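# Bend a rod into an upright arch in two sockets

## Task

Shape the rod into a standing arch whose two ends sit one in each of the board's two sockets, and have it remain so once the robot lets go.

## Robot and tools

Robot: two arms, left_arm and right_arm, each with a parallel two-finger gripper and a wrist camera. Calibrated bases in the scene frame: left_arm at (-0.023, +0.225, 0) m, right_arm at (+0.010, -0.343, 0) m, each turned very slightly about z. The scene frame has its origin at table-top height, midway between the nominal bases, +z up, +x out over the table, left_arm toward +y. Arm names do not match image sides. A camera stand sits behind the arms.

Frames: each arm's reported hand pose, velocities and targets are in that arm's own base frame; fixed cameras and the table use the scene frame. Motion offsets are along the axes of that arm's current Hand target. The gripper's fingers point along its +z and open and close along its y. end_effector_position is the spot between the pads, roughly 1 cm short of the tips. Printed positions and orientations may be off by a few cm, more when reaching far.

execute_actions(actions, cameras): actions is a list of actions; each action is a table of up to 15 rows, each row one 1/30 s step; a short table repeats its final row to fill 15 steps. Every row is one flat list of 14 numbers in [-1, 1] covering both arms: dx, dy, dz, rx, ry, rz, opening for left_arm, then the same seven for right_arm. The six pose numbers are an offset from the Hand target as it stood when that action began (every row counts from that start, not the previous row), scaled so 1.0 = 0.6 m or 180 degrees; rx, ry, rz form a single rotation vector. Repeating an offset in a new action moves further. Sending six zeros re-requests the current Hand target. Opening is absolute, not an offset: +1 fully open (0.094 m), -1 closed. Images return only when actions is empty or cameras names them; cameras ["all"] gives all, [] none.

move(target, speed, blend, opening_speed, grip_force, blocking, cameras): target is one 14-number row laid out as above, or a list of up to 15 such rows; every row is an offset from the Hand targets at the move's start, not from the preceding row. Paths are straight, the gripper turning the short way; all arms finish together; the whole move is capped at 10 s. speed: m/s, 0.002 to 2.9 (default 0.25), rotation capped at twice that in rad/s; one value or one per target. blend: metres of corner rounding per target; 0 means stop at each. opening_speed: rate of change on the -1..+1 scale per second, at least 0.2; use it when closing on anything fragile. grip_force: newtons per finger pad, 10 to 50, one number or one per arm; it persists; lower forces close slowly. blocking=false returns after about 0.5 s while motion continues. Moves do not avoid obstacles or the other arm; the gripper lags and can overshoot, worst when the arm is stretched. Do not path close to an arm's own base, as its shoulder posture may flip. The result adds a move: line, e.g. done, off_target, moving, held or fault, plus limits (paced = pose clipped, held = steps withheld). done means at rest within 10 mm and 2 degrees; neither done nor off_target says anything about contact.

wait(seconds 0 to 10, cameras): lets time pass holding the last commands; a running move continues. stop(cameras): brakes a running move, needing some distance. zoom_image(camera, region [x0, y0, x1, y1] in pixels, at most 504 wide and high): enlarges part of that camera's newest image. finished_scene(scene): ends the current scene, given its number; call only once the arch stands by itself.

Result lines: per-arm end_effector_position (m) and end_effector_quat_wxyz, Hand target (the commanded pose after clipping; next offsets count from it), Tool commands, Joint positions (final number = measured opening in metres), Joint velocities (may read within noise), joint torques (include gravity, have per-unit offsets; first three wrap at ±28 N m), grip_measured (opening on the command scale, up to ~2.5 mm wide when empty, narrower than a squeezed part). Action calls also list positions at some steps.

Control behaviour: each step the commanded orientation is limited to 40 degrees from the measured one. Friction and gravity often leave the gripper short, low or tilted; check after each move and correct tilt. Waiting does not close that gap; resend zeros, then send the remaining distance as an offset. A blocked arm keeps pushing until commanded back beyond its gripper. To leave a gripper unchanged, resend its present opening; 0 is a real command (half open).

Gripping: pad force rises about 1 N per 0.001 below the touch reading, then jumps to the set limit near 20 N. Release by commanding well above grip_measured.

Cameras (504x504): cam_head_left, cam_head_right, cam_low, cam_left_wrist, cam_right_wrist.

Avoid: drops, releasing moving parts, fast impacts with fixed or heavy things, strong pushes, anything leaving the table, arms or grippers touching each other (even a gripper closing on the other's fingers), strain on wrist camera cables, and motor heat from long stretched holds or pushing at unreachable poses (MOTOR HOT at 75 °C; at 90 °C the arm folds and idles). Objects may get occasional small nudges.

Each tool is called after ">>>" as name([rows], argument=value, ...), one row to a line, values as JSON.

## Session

>>> execute_actions(actions=[])

>>> zoom_image(camera="cam_head_left", region=[160, 250, 280, 370])

>>> zoom_image(camera="cam_head_left", region=[300, 250, 420, 370])

>>> zoom_image(camera="cam_head_right", region=[310, 250, 430, 370])

>>> zoom_image(camera="cam_head_right", region=[160, 250, 280, 370])

Scene clock: 0.00 s.
left_arm: end_effector_position=(+0.3843, +0.0391, +0.0886) grip_measured=+1.000 end_effector_quat_wxyz=(+0.572, -0.087, +0.811, +0.083) | right_arm: end_effector_position=(+0.3961, -0.0098, +0.0921) grip_measured=+1.000 end_effector_quat_wxyz=(+0.575, +0.040, +0.816, -0.046)
Joint positions: left_arm=[-0.008 1.533 0.338 0.846 -0.245 -0.05 0.094] | right_arm=[0.047 1.544 0.376 0.822 0.165 0.029 0.094]
Joint velocities: within noise
Joint torques (N m): no reading
Heat: left arm: 27 °C; right arm: 29 °C.
Hand target: left_arm +0.3868, +0.0399, +0.0949; +0.580, -0.091, +0.805, +0.083 | right_arm +0.3991, -0.0106, +0.1004; +0.585, +0.040, +0.808, -0.048
Tool commands: left_gripper/opening=+1.0 right_gripper/opening=+1.0

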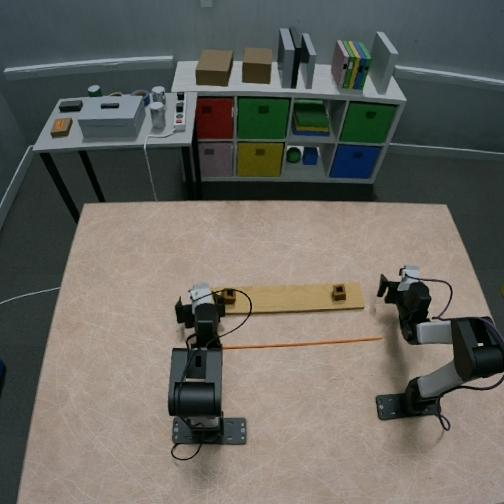

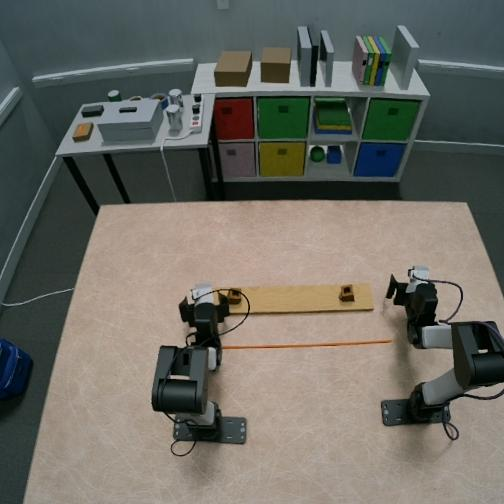

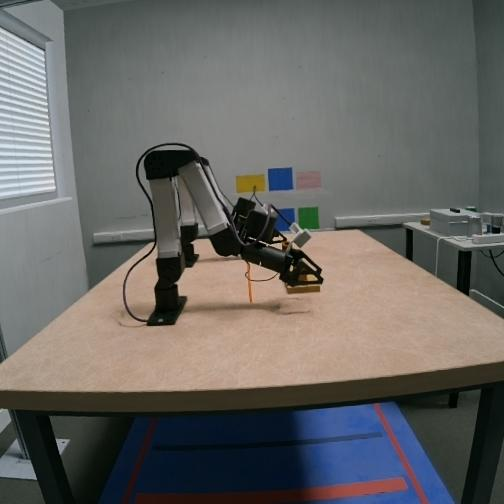

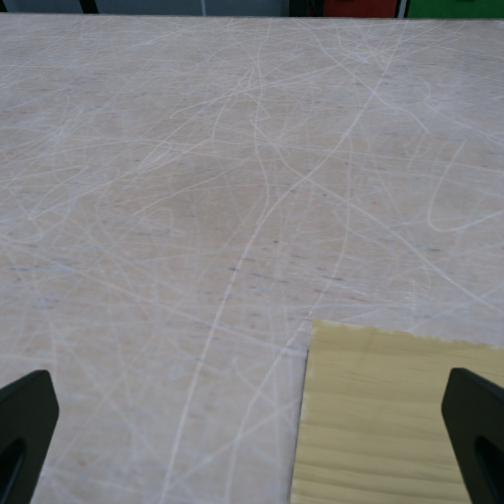

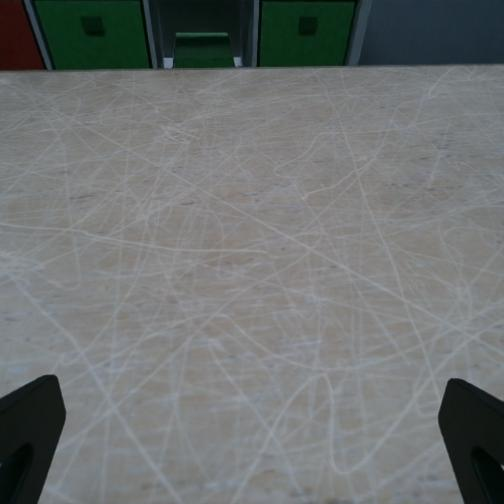

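Scaled by 4.200.

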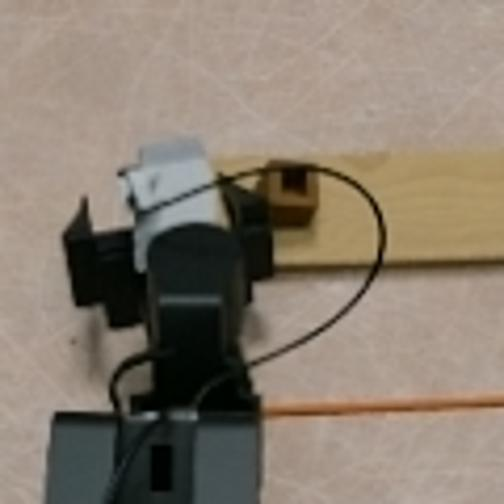

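Scaled by 4.200.

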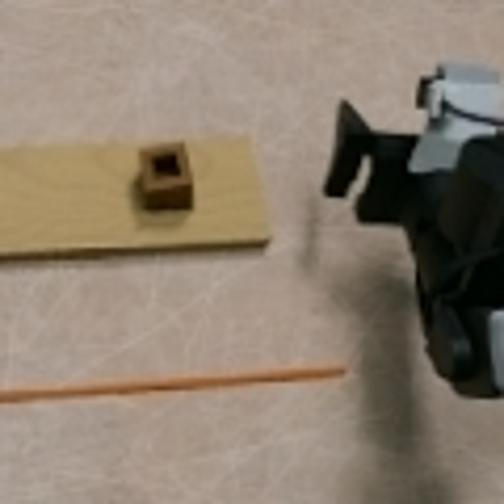

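Scaled by 4.200.

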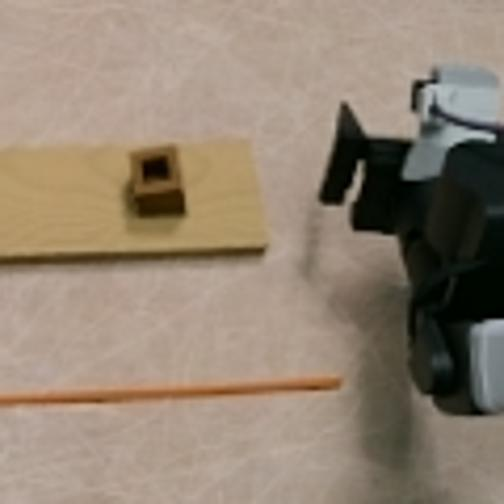

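Scaled by 4.200.

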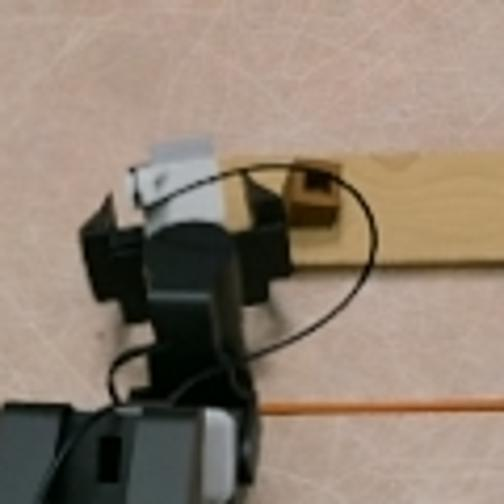

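>>> move([
  [-0.0382, -0.0062, -0.1376, 0.1538, 0.16, 0.2608, 1, -0.0245, 0.0878, -0.1743, -0.15, 0.1645, -0.2524, 1],
  [0.0817, -0.017, -0.2232, 0.3075, 0.32, 0.5216, 1, 0.1092, 0.1807, -0.2972, -0.3, 0.3289, -0.5048, 1],
], speed=0.35, blend=0.04, cameras=["cam_head_left", "cam_left_wrist", "cam_right_wrist"])

Scene clock: 31.30 s.
left_arm: end_effector_position=(+0.2437, -0.0051, +0.0837) grip_measured=+1.000 end_effector_quat_wxyz=(-0.074, +0.682, +0.725, +0.062) | right_arm: end_effector_position=(+0.2201, +0.1188, +0.0873) grip_measured=+1.000 end_effector_quat_wxyz=(+0.068, +0.708, -0.699, +0.069)
Joint positions: left_arm=[-0.154 1.521 1.086 -1.188 -0.187 1.352 0.094] | right_arm=[0.606 1.598 1.176 -1.258 0.16 -0.968 0.094]
Joint torques (N m): left_arm=[-1.02 -3.97 10.65 -0.1 -0.15 0.12] | right_arm=[0.03 -5.93 8.59 -0.06 0.16 -0.11]
Heat: left arm: 31 °C; right arm: 34 °C.
Hand target: left_arm +0.2511, -0.0046, +0.0900; -0.075, +0.691, +0.715, +0.073 | right_arm +0.2238, +0.1198, +0.0902; +0.072, +0.715, -0.691, +0.075
Off the commanded pose: left_arm 0.010 m, 2 deg | right_arm 0.005 m, 1 deg.
move: done
Images, in order (width x height): cam_head_left 504x504, cam_left_wrist 504x504, cam_right_wrist 504x504.

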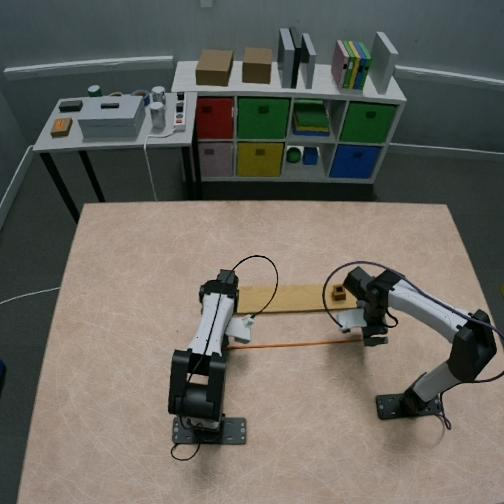

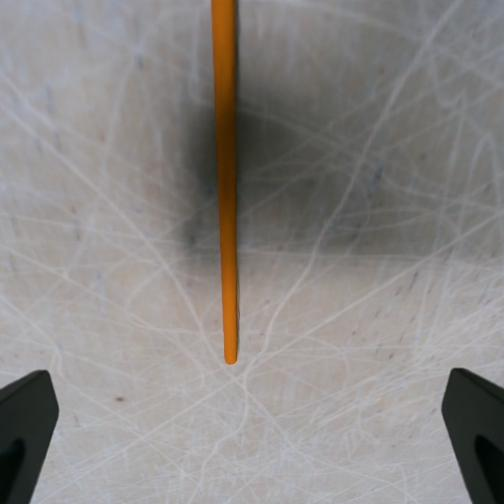

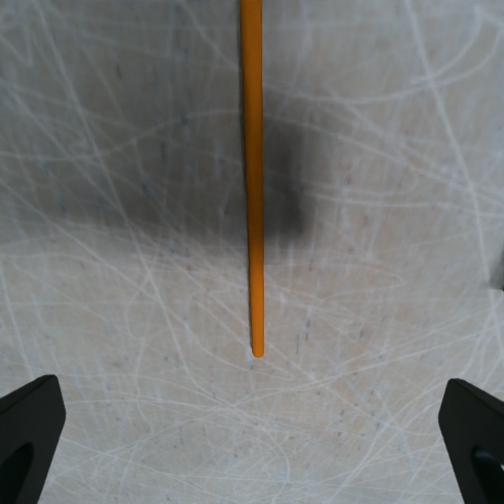

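>>> move([
  [-0.017, 0.02, 0.1122, 0, 0, 0, 1, -0.0107, 0, 0.114, 0, 0, 0, 1],
  [-0.023, 0.02, 0.1398, 0, 0, 0, 1, -0.0172, 0, 0.145, 0, 0, 0, 1],
  [-0.023, 0.02, 0.1398, 0, 0, 0, -1, -0.0172, 0, 0.145, 0, 0, 0, -1],
  [0.0007, 0.02, 0.029, 0, 0, 0, -1, 0.007, 0, 0.0308, 0, 0, 0, -1],
], speed=[0.15, 0.04, 0.05, 0.1], blend=[0.01, 0, 0, 0], opening_speed=1.0, cameras=["cam_head_left", "cam_low", "cam_left_wrist", "cam_right_wrist"])

Scene clock: 56.47 s.
left_arm: end_effector_position=(+0.2557, -0.0013, +0.0618) grip_measured=-0.922 end_effector_quat_wxyz=(-0.089, +0.689, +0.717, +0.063) | right_arm: end_effector_position=(+0.2201, +0.1104, +0.0604) grip_measured=-0.917 end_effector_quat_wxyz=(+0.090, +0.713, -0.691, +0.075)
Joint positions: left_arm=[-0.145 1.606 1.076 -1.114 -0.207 1.378 0.004] | right_arm=[0.594 1.642 1.104 -1.179 0.183 -0.995 0.004]
Joint torques (N m): left_arm=[0.25 -6.94 9.83 -0.15 0.01 0.1] | right_arm=[-1.2 -10.7 8.1 -0.11 -0.06 -0.09]
Heat: left arm: 29 °C; right arm: 33 °C.
Hand target: left_arm +0.2629, -0.0001, +0.0731; -0.075, +0.691, +0.715, +0.073 | right_arm +0.2241, +0.1119, +0.0730; +0.072, +0.715, -0.691, +0.075
Off the commanded pose: left_arm 0.014 m, 2 deg | right_arm 0.013 m, 2 deg.
move: off_target (left_arm, right_arm); blend cut to 0.0095 m at target 1; target 3's new opening was sent with left_arm's hand 0.017 m and 1 deg from that target
Images, in order (width x height): cam_head_left 504x504, cam_low 504x504, cam_left_wrist 504x504, cam_right_wrist 504x504.

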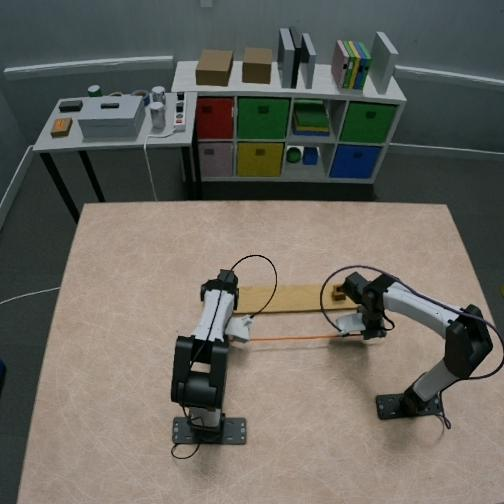

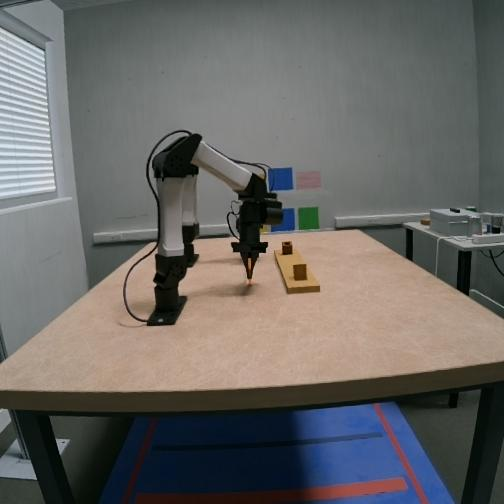

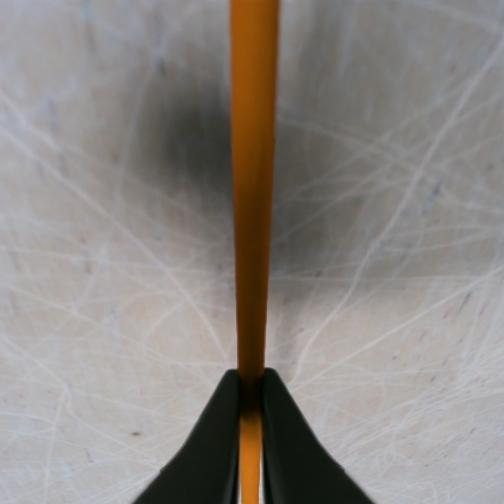

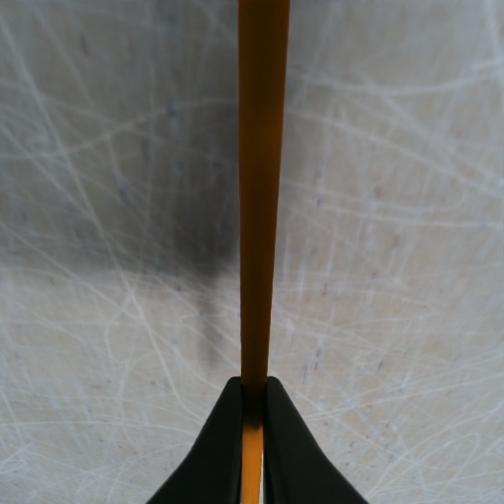

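>>> move(target=[0.058, 0.2192, -0.2637, -0.4904, -0.0066, -0.0976, -1, 0.0548, -0.2152, -0.2643, 0.4877, 0.0066, 0.1103, -1], speed=0.28, cameras=["cam_head_left"])

>>> zoom_image(camera="cam_head_left", region=[160, 240, 410, 320])

Scene clock: 105.47 s.
left_arm: end_effector_position=(+0.3945, +0.0025, +0.2305) grip_measured=-0.922 end_effector_quat_wxyz=(+0.434, +0.454, +0.560, +0.540) | right_arm: end_effector_position=(+0.3509, +0.1172, +0.2305) grip_measured=-0.917 end_effector_quat_wxyz=(+0.431, -0.462, +0.550, -0.547)
Joint positions: left_arm=[-0.151 1.233 0.487 0.704 -0.363 1.56 0.004] | right_arm=[0.701 1.28 0.514 0.715 0.906 -1.562 0.004]
Joint torques (N m): left_arm=[0.28 -2.62 7.1 2.8 0.1 0.03] | right_arm=[-1.18 -3.82 6.17 2.55 -0.1 -0.04]
Heat: left arm: 33 °C; right arm: 34 °C.
Hand target: left_arm +0.3941, +0.0054, +0.2351; +0.443, +0.443, +0.551, +0.551 | right_arm +0.3531, +0.1168, +0.2349; +0.447, -0.447, +0.548, -0.548
Off the commanded pose: left_arm 0.006 m, 2 deg | right_arm 0.005 m, 3 deg.
move: off_target (right_arm)
Images, in order (width x height): cam_head_left 504x504.

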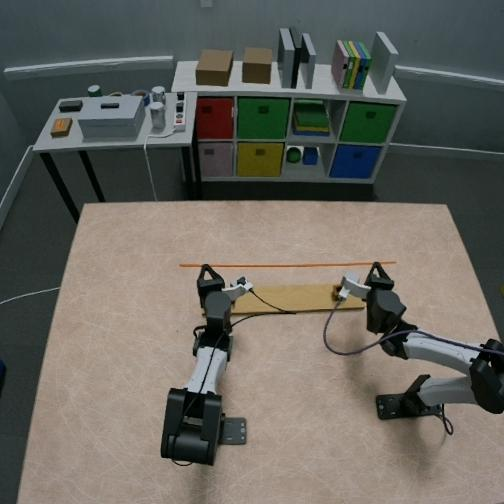

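Scaled by 2.016.

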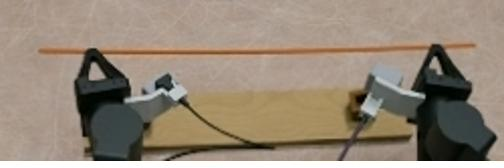

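>>> move([
  [-0.0326, 0, -0.0069, 0.0232, -0.0019, -0.1484, -1, -0.0326, 0, -0.0069, -0.0232, -0.0019, 0.1484, -1],
  [-0.1027, -0.0217, -0.0218, 0.0461, -0.0077, -0.2912, -1, -0.1027, 0.0333, -0.0218, -0.0461, -0.0077, 0.2912, -1],
  [-0.2202, -0.059, -0.0468, 0.0731, -0.0153, -0.4332, -1, -0.2135, 0.104, -0.0454, -0.0743, -0.0155, 0.4386, -1],
], speed=0.2, blend=0.02, cameras=["all"])

>>> zoom_image(camera="cam_low", region=[260, 215, 320, 275])

>>> zoom_image(camera="cam_head_left", region=[205, 260, 265, 320])

>>> zoom_image(camera="cam_head_right", region=[315, 255, 375, 315])

>>> zoom_image(camera="cam_head_left", region=[310, 255, 370, 315])

Scene clock: 124.00 s.
left_arm: end_effector_position=(+0.3850, -0.0878, +0.1822) grip_measured=-0.922 end_effector_quat_wxyz=(+0.625, +0.030, +0.765, +0.152) | right_arm: end_effector_position=(+0.3472, +0.2035, +0.1595) grip_measured=-0.917 end_effector_quat_wxyz=(+0.629, -0.043, +0.761, -0.153)
Joint positions: left_arm=[-0.511 1.378 0.532 0.618 -0.697 0.131 0.004] | right_arm=[0.921 1.623 0.674 0.6 1.077 0.016 0.004]
Joint torques (N m): left_arm=[-4.6 -3.33 12.52 2.27 0.83 -0.43] | right_arm=[3.49 -6.05 10.56 2.41 -0.89 0.11]
Heat: left arm: 31 °C; right arm: 35 °C.
Hand target: left_arm +0.3952, -0.1298, +0.1999; +0.653, +0.055, +0.751, +0.078 | right_arm +0.3522, +0.2479, +0.1726; +0.654, -0.055, +0.752, -0.067
Off the commanded pose: left_arm 0.046 m, 10 deg | right_arm 0.046 m, 10 deg.
move: off_target (left_arm, right_arm)

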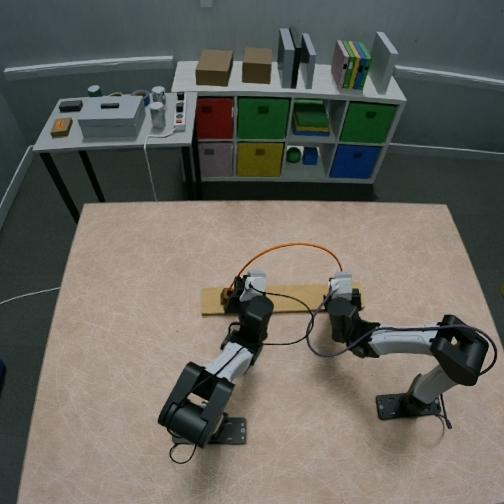

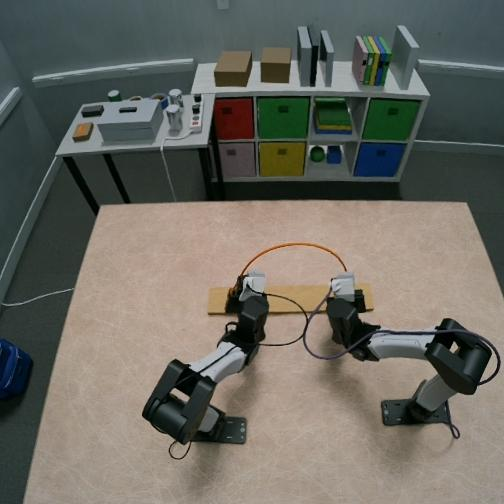

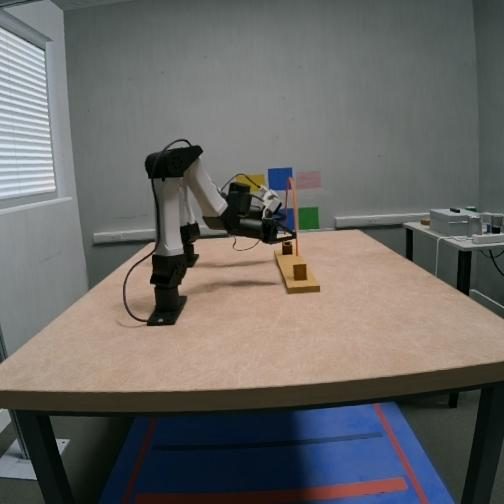

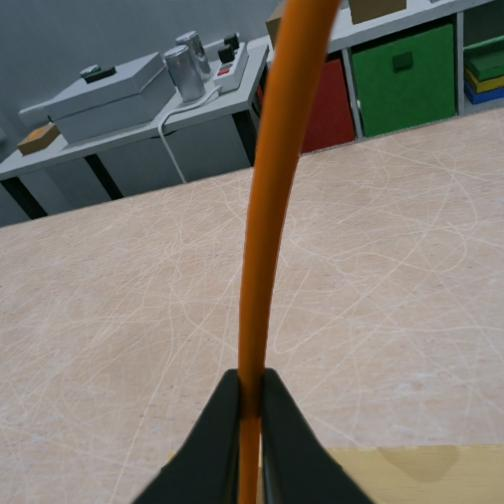

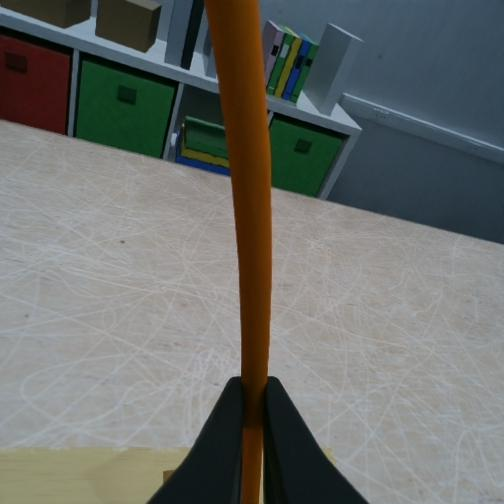

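Scaled by 8.400.

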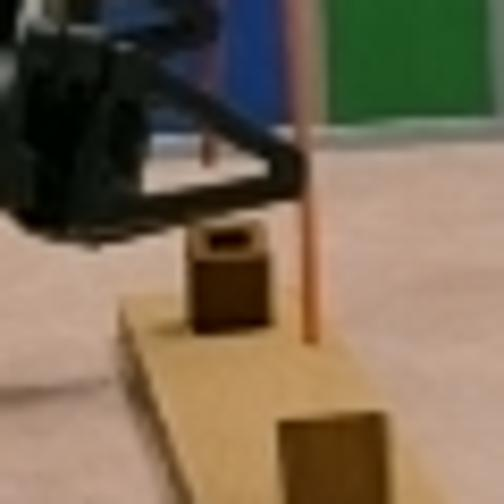

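Scaled by 8.400.

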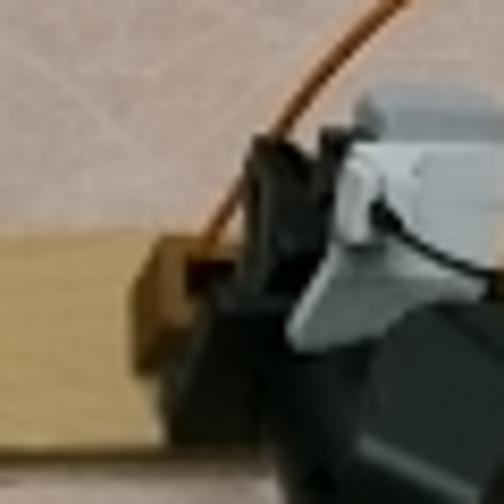

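Scaled by 8.400.

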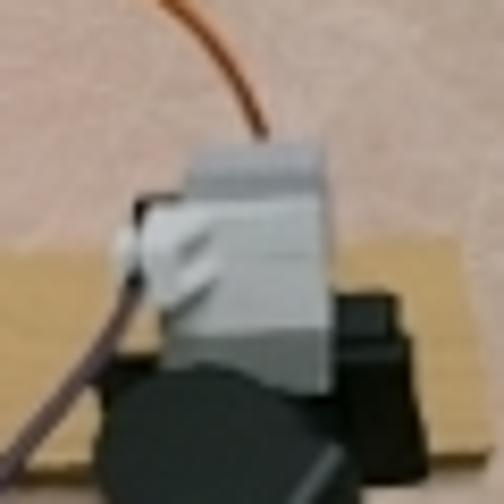

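Scaled by 8.400.

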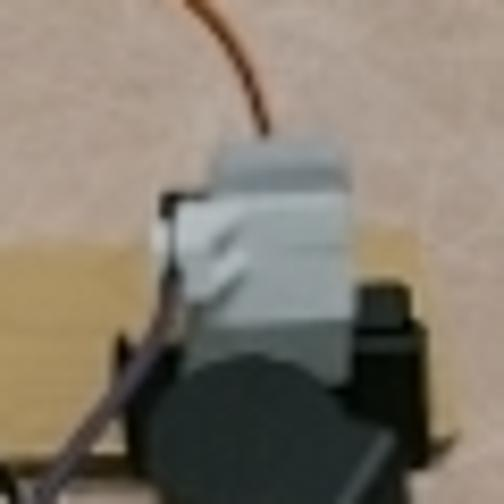

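>>> move(target=[0.0447, -0.0122, 0.0187, 0, 0, 0, -1, 0.0167, 0.0128, 0.0107, 0, 0, 0, -1], speed=0.08, cameras=["cam_head_left", "cam_head_right", "cam_low"])

>>> zoom_image(camera="cam_low", region=[260, 215, 320, 275])

>>> zoom_image(camera="cam_head_left", region=[205, 260, 265, 320])

>>> zoom_image(camera="cam_head_right", region=[315, 255, 375, 315])

>>> zoom_image(camera="cam_head_left", region=[310, 255, 370, 315])

Scene clock: 146.83 s.
left_arm: end_effector_position=(+0.3945, -0.0935, +0.1555) grip_measured=-0.922 end_effector_quat_wxyz=(+0.614, +0.031, +0.773, +0.153) | right_arm: end_effector_position=(+0.3486, +0.2076, +0.1441) grip_measured=-0.917 end_effector_quat_wxyz=(+0.621, -0.047, +0.766, -0.159)
Joint positions: left_arm=[-0.513 1.499 0.532 0.705 -0.701 0.114 0.004] | right_arm=[0.926 1.677 0.683 0.603 1.085 0.038 0.004]
Joint torques (N m): left_arm=[-3.64 -3.81 8.88 2.89 0.92 -0.22] | right_arm=[2.88 -6.43 10.5 2.74 -0.95 0.07]
Heat: left arm: 33 °C; right arm: 36 °C.
Hand target: left_arm +0.4027, -0.1314, +0.1709; +0.653, +0.055, +0.751, +0.079 | right_arm +0.3571, +0.2536, +0.1606; +0.654, -0.055, +0.752, -0.067
Off the commanded pose: left_arm 0.042 m, 10 deg | right_arm 0.050 m, 11 deg.
move: off_target (left_arm, right_arm)
Images, in order (width x height): cam_head_left 504x504, cam_head_right 504x504, cam_low 504x504.

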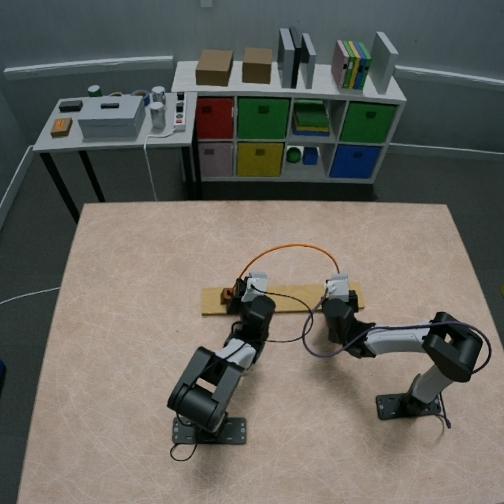

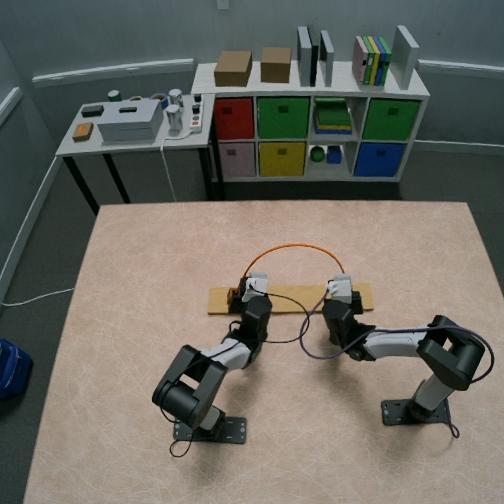

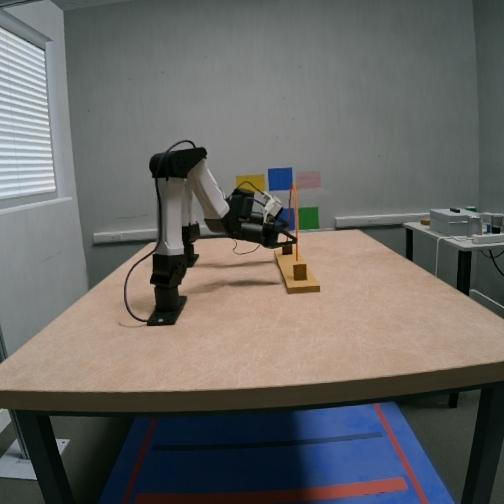

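Scaled by 8.400.

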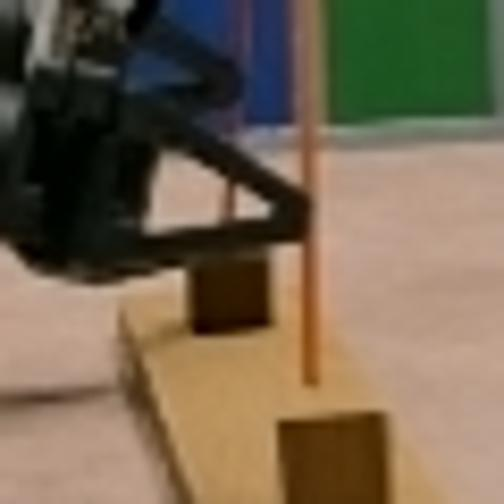

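Scaled by 8.400.

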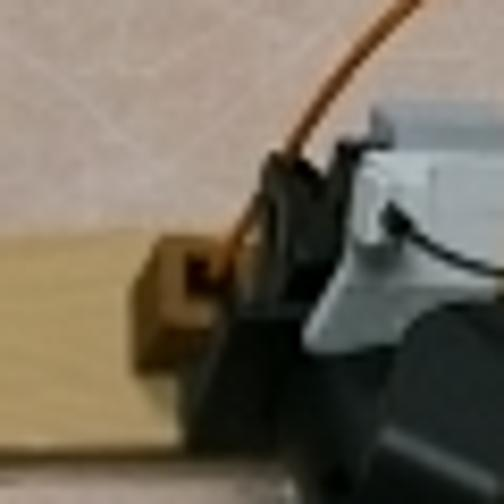

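Scaled by 8.400.

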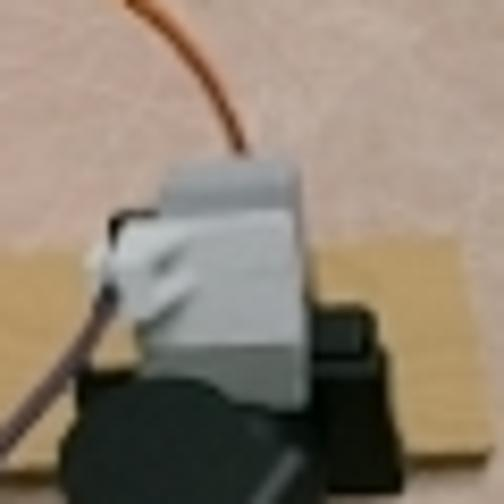

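Scaled by 8.400.

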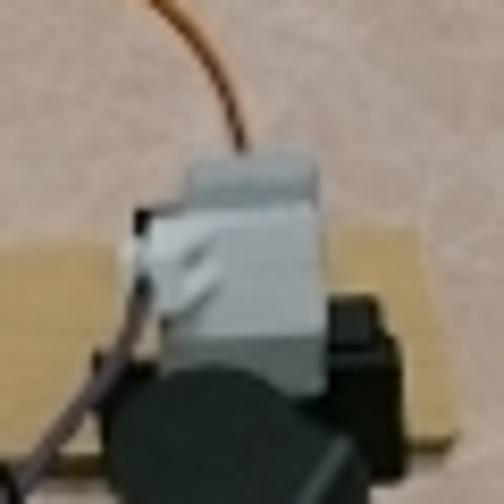

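>>> move(target=[0.0142, 0.0023, 0.0003, 0, 0, 0, -1, 0.0055, -0.0037, 0.0142, 0, 0, 0, -1], speed=0.06, cameras=["cam_head_left", "cam_head_right", "cam_low"])

>>> zoom_image(camera="cam_low", region=[265, 225, 315, 275])

>>> zoom_image(camera="cam_head_left", region=[215, 265, 255, 305])

>>> zoom_image(camera="cam_head_right", region=[325, 265, 365, 305])

Scene clock: 176.07 s.
left_arm: end_effector_position=(+0.3975, -0.0952, +0.1554) grip_measured=-0.922 end_effector_quat_wxyz=(+0.622, +0.027, +0.769, +0.150) | right_arm: end_effector_position=(+0.3524, +0.2055, +0.1425) grip_measured=-0.917 end_effector_quat_wxyz=(+0.624, -0.038, +0.764, -0.160)
Joint positions: left_arm=[-0.513 1.525 0.532 0.751 -0.701 0.114 0.004] | right_arm=[0.915 1.696 0.685 0.634 1.088 0.038 0.004]
Joint torques (N m): left_arm=[-2.95 -4.04 6.76 2.89 0.99 -0.21] | right_arm=[1.59 -6.48 10.32 2.72 -1.24 -0.07]
Heat: left arm: 39 °C; right arm: 40 °C.
Hand target: left_arm +0.4016, -0.1285, +0.1629; +0.653, +0.055, +0.751, +0.079 | right_arm +0.3651, +0.2505, +0.1567; +0.654, -0.055, +0.752, -0.067
Off the commanded pose: left_arm 0.034 m, 10 deg | right_arm 0.049 m, 12 deg.
move: off_target (left_arm, right_arm)
Images, in order (width x height): cam_head_left 504x504, cam_head_right 504x504, cam_low 504x504.

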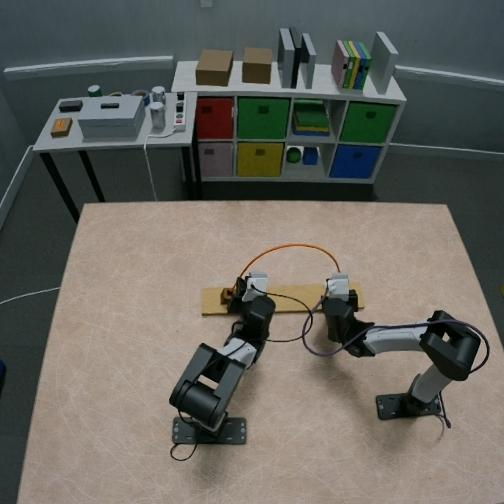

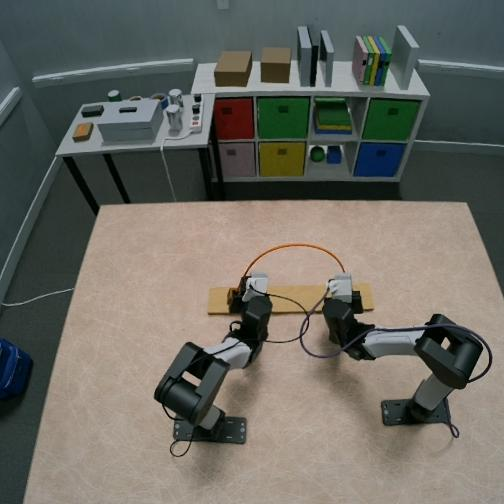

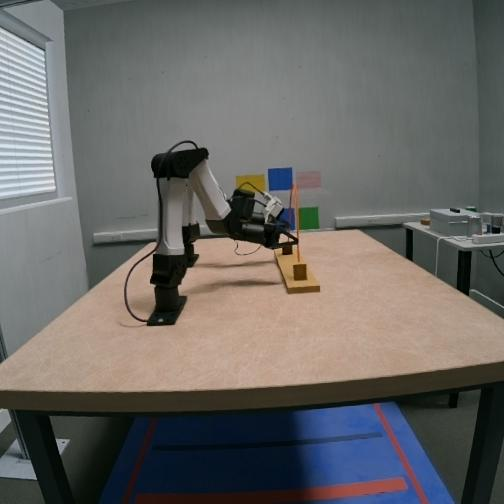

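Scaled by 10.080.

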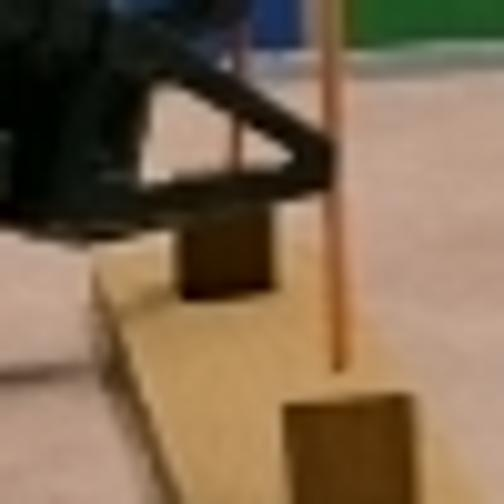

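Scaled by 12.600.

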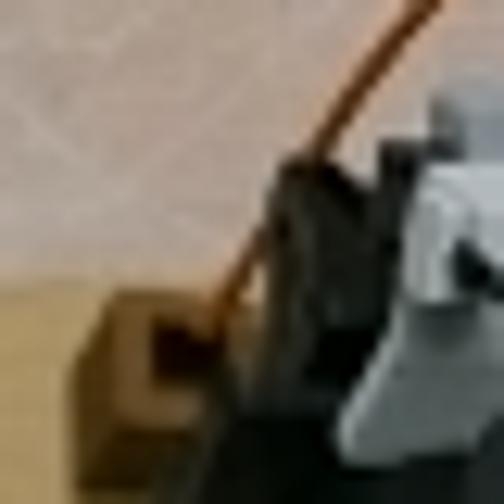

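Scaled by 12.600.

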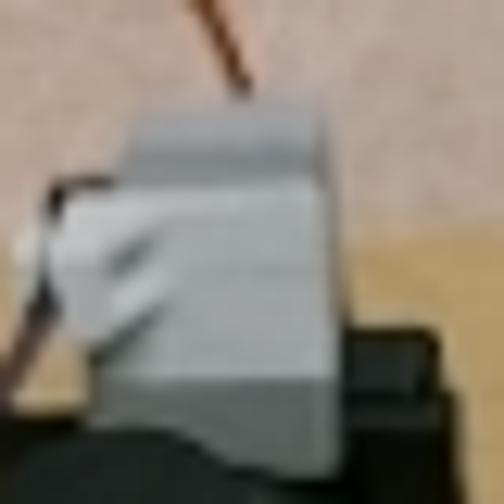

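>>> move(target=[0.0452, 0.0105, -0.002, 0, 0, 0, -1, 0.0315, -0.0058, 0.0147, 0, 0, 0, -1], speed=0.05, cameras=["cam_head_left", "cam_head_right", "cam_low"])

>>> zoom_image(camera="cam_low", region=[265, 225, 315, 275])

>>> zoom_image(camera="cam_head_left", region=[215, 265, 255, 305])

>>> zoom_image(camera="cam_head_right", region=[325, 265, 365, 305])

Scene clock: 197.20 s.
left_arm: end_effector_position=(+0.3899, -0.0845, +0.1291) grip_measured=-0.922 end_effector_quat_wxyz=(+0.619, +0.022, +0.770, +0.155) | right_arm: end_effector_position=(+0.3616, +0.2036, +0.1315) grip_measured=-0.917 end_effector_quat_wxyz=(+0.625, -0.033, +0.763, -0.163)
Joint positions: left_arm=[-0.499 1.593 0.449 0.898 -0.701 0.114 0.004] | right_arm=[0.891 1.759 0.685 0.72 1.076 0.018 0.004]
Joint torques (N m): left_arm=[-2.07 -4.01 6.24 2.91 1.21 -0.15] | right_arm=[1.24 -6.91 7.43 2.77 -1.4 0]
Heat: left arm: 41 °C; right arm: 43 °C.
Hand target: left_arm +0.3965, -0.1174, +0.1378; +0.653, +0.055, +0.751, +0.079 | right_arm +0.3712, +0.2437, +0.1377; +0.654, -0.055, +0.752, -0.067
Off the commanded pose: left_arm 0.035 m, 11 deg | right_arm 0.042 m, 12 deg.
move: off_target (left_arm, right_arm)
Images, in order (width x height): cam_head_left 504x504, cam_head_right 504x504, cam_low 504x504.

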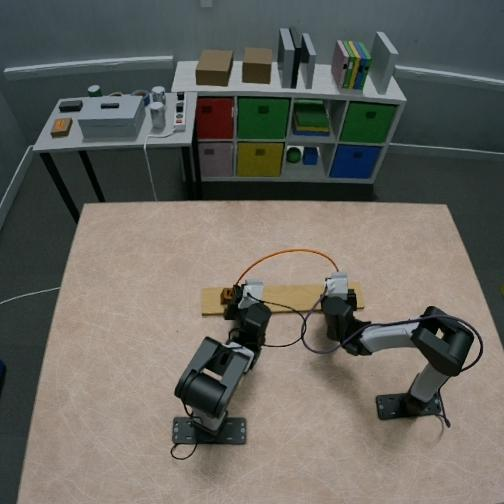

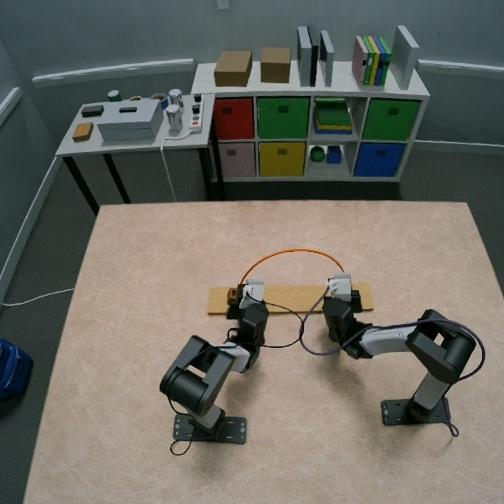

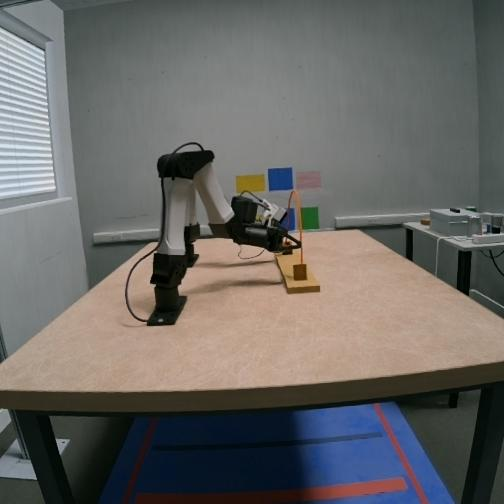

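Scaled by 10.080.

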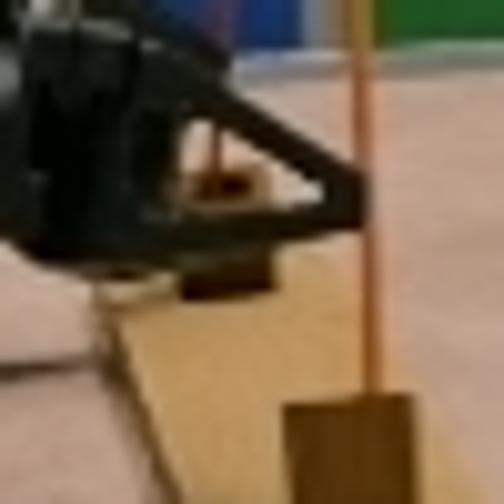

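Scaled by 12.600.

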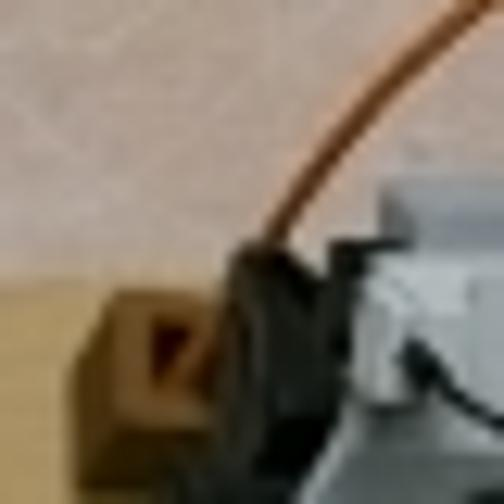

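Scaled by 12.600.

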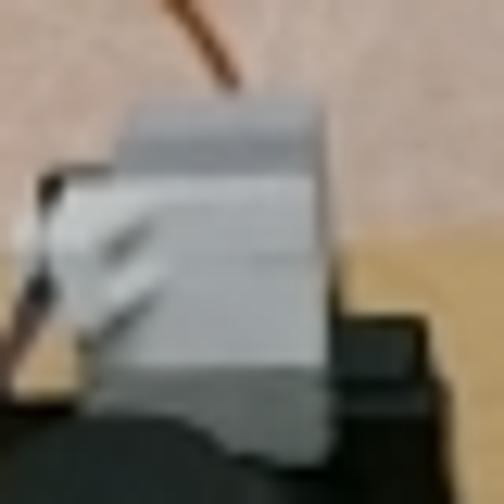

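>>> move(target=[0,0,0,0,0,0,-1,-0.01277,-0.00276,-0.01524,0,0,0,-1], speed=0.05, cameras=["cam_low","cam_head_right","cam_head_left"])

>>> zoom_image(camera="cam_low", region=[265, 225, 315, 275])

>>> zoom_image(camera="cam_head_right", region=[325, 265, 365, 305])

>>> zoom_image(camera="cam_head_left", region=[215, 265, 255, 305])

Scene clock: 226.83 s.
left_arm: end_effector_position=(+0.3900, -0.0846, +0.1297) grip_measured=-0.922 end_effector_quat_wxyz=(+0.620, +0.021, +0.769, +0.154) | right_arm: end_effector_position=(+0.3616, +0.2036, +0.1315) grip_measured=-0.917 end_effector_quat_wxyz=(+0.625, -0.033, +0.763, -0.163)
Joint positions: left_arm=[-0.499 1.593 0.449 0.902 -0.701 0.114 0.004] | right_arm=[0.891 1.759 0.685 0.72 1.076 0.016 0.004]
Joint torques (N m): left_arm=[-2.11 -3.92 6.26 2.9 1.21 -0.16] | right_arm=[2.86 -10.65 6.48 2.54 -1.23 0]
Heat: left arm: 40 °C; right arm: 44 °C.
Hand target: left_arm +0.3965, -0.1174, +0.1378; +0.653, +0.055, +0.751, +0.079 | right_arm +0.3632, +0.2436, +0.1467; +0.654, -0.055, +0.752, -0.067
Off the commanded pose: left_arm 0.034 m, 10 deg | right_arm 0.043 m, 12 deg.
move: off_target (left_arm, right_arm)
Images, in order (width x height): cam_head_left 504x504, cam_head_right 504x504, cam_low 504x504.

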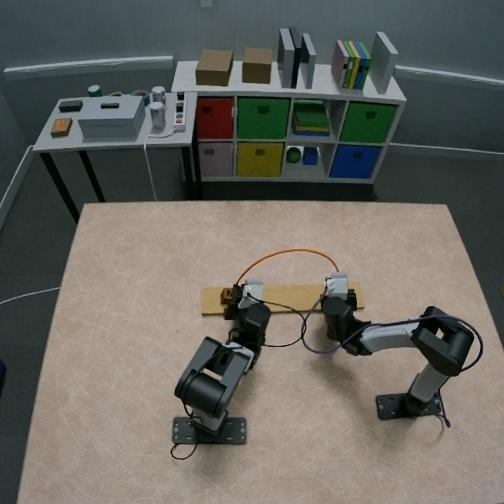

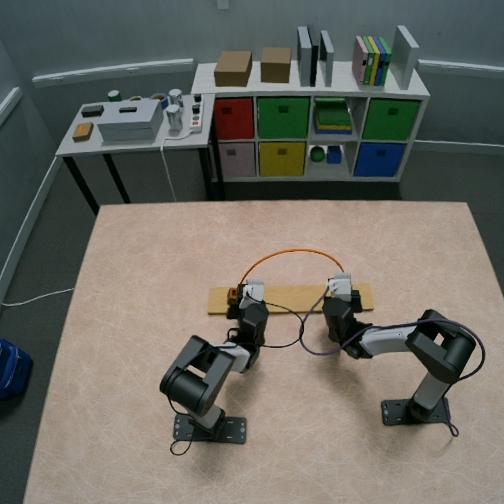

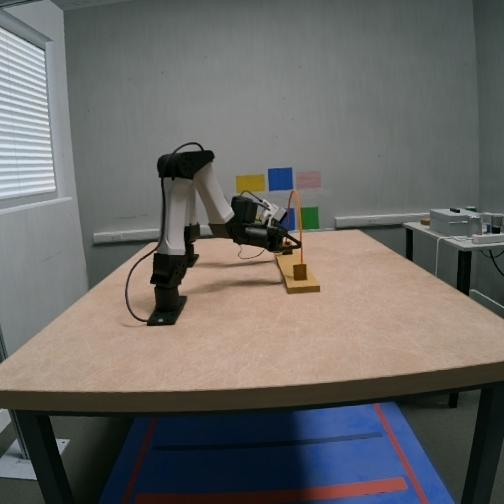

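Scaled by 10.080.

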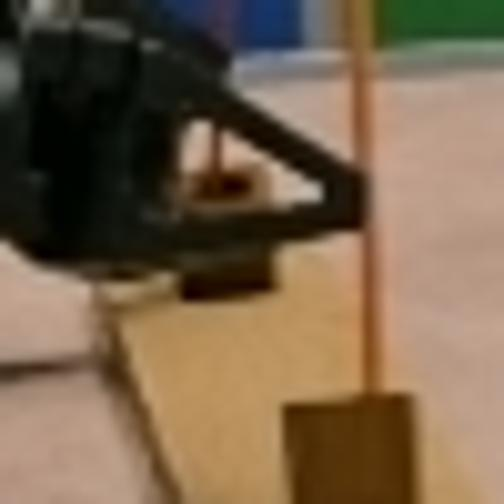

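Scaled by 12.600.

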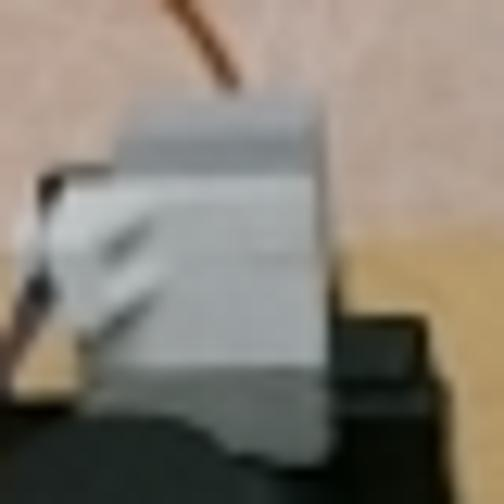

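Scaled by 12.600.

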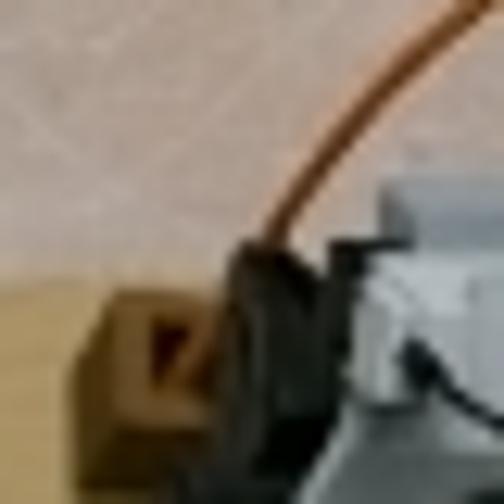

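>>> move(target=[0,0,0,0,0,0,-1,-0.00463,-0.00132,-0.0141,0,0,0,-1], speed=0.05, cameras=["cam_low"])

>>> zoom_image(camera="cam_low", region=[265, 225, 315, 275])

Scene clock: 233.47 s.
left_arm: end_effector_position=(+0.3900, -0.0846, +0.1297) grip_measured=-0.922 end_effector_quat_wxyz=(+0.620, +0.021, +0.769, +0.154) | right_arm: end_effector_position=(+0.3578, +0.2058, +0.1284) grip_measured=-0.917 end_effector_quat_wxyz=(+0.624, -0.041, +0.764, -0.162)
Joint positions: left_arm=[-0.499 1.593 0.449 0.902 -0.701 0.114 0.004] | right_arm=[0.902 1.759 0.675 0.72 1.076 0.016 0.004]
Joint torques (N m): left_arm=[-2.09 -3.89 6.22 2.89 1.21 -0.15] | right_arm=[3.47 -13.05 6.05 2.4 -1.03 0.04]
Heat: left arm: 40 °C; right arm: 44 °C.
Hand target: left_arm +0.3965, -0.1174, +0.1378; +0.653, +0.055, +0.751, +0.079 | right_arm +0.3551, +0.2436, +0.1506; +0.654, -0.055, +0.752, -0.067
Off the commanded pose: left_arm 0.034 m, 10 deg | right_arm 0.044 m, 12 deg.
move: off_target (left_arm, right_arm)
Images, in order (width x height): cam_low 504x504.

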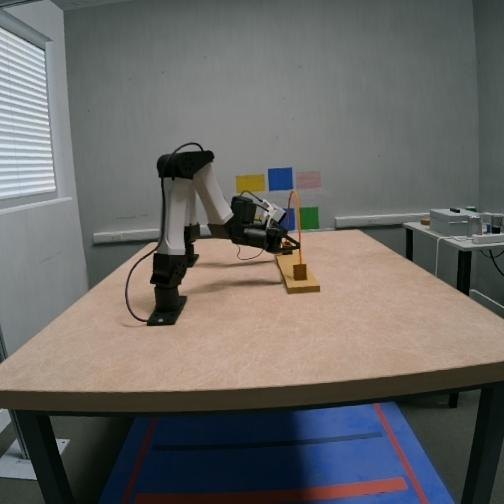

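Scaled by 10.080.

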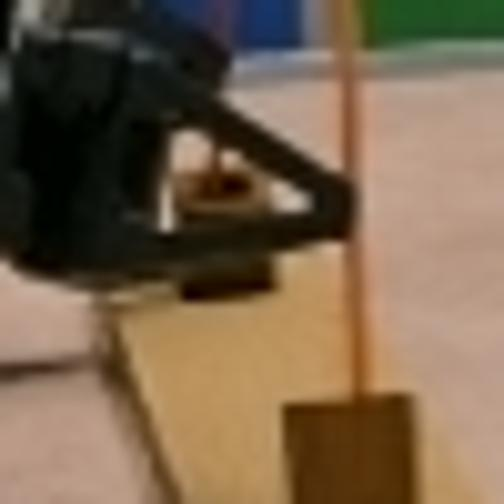

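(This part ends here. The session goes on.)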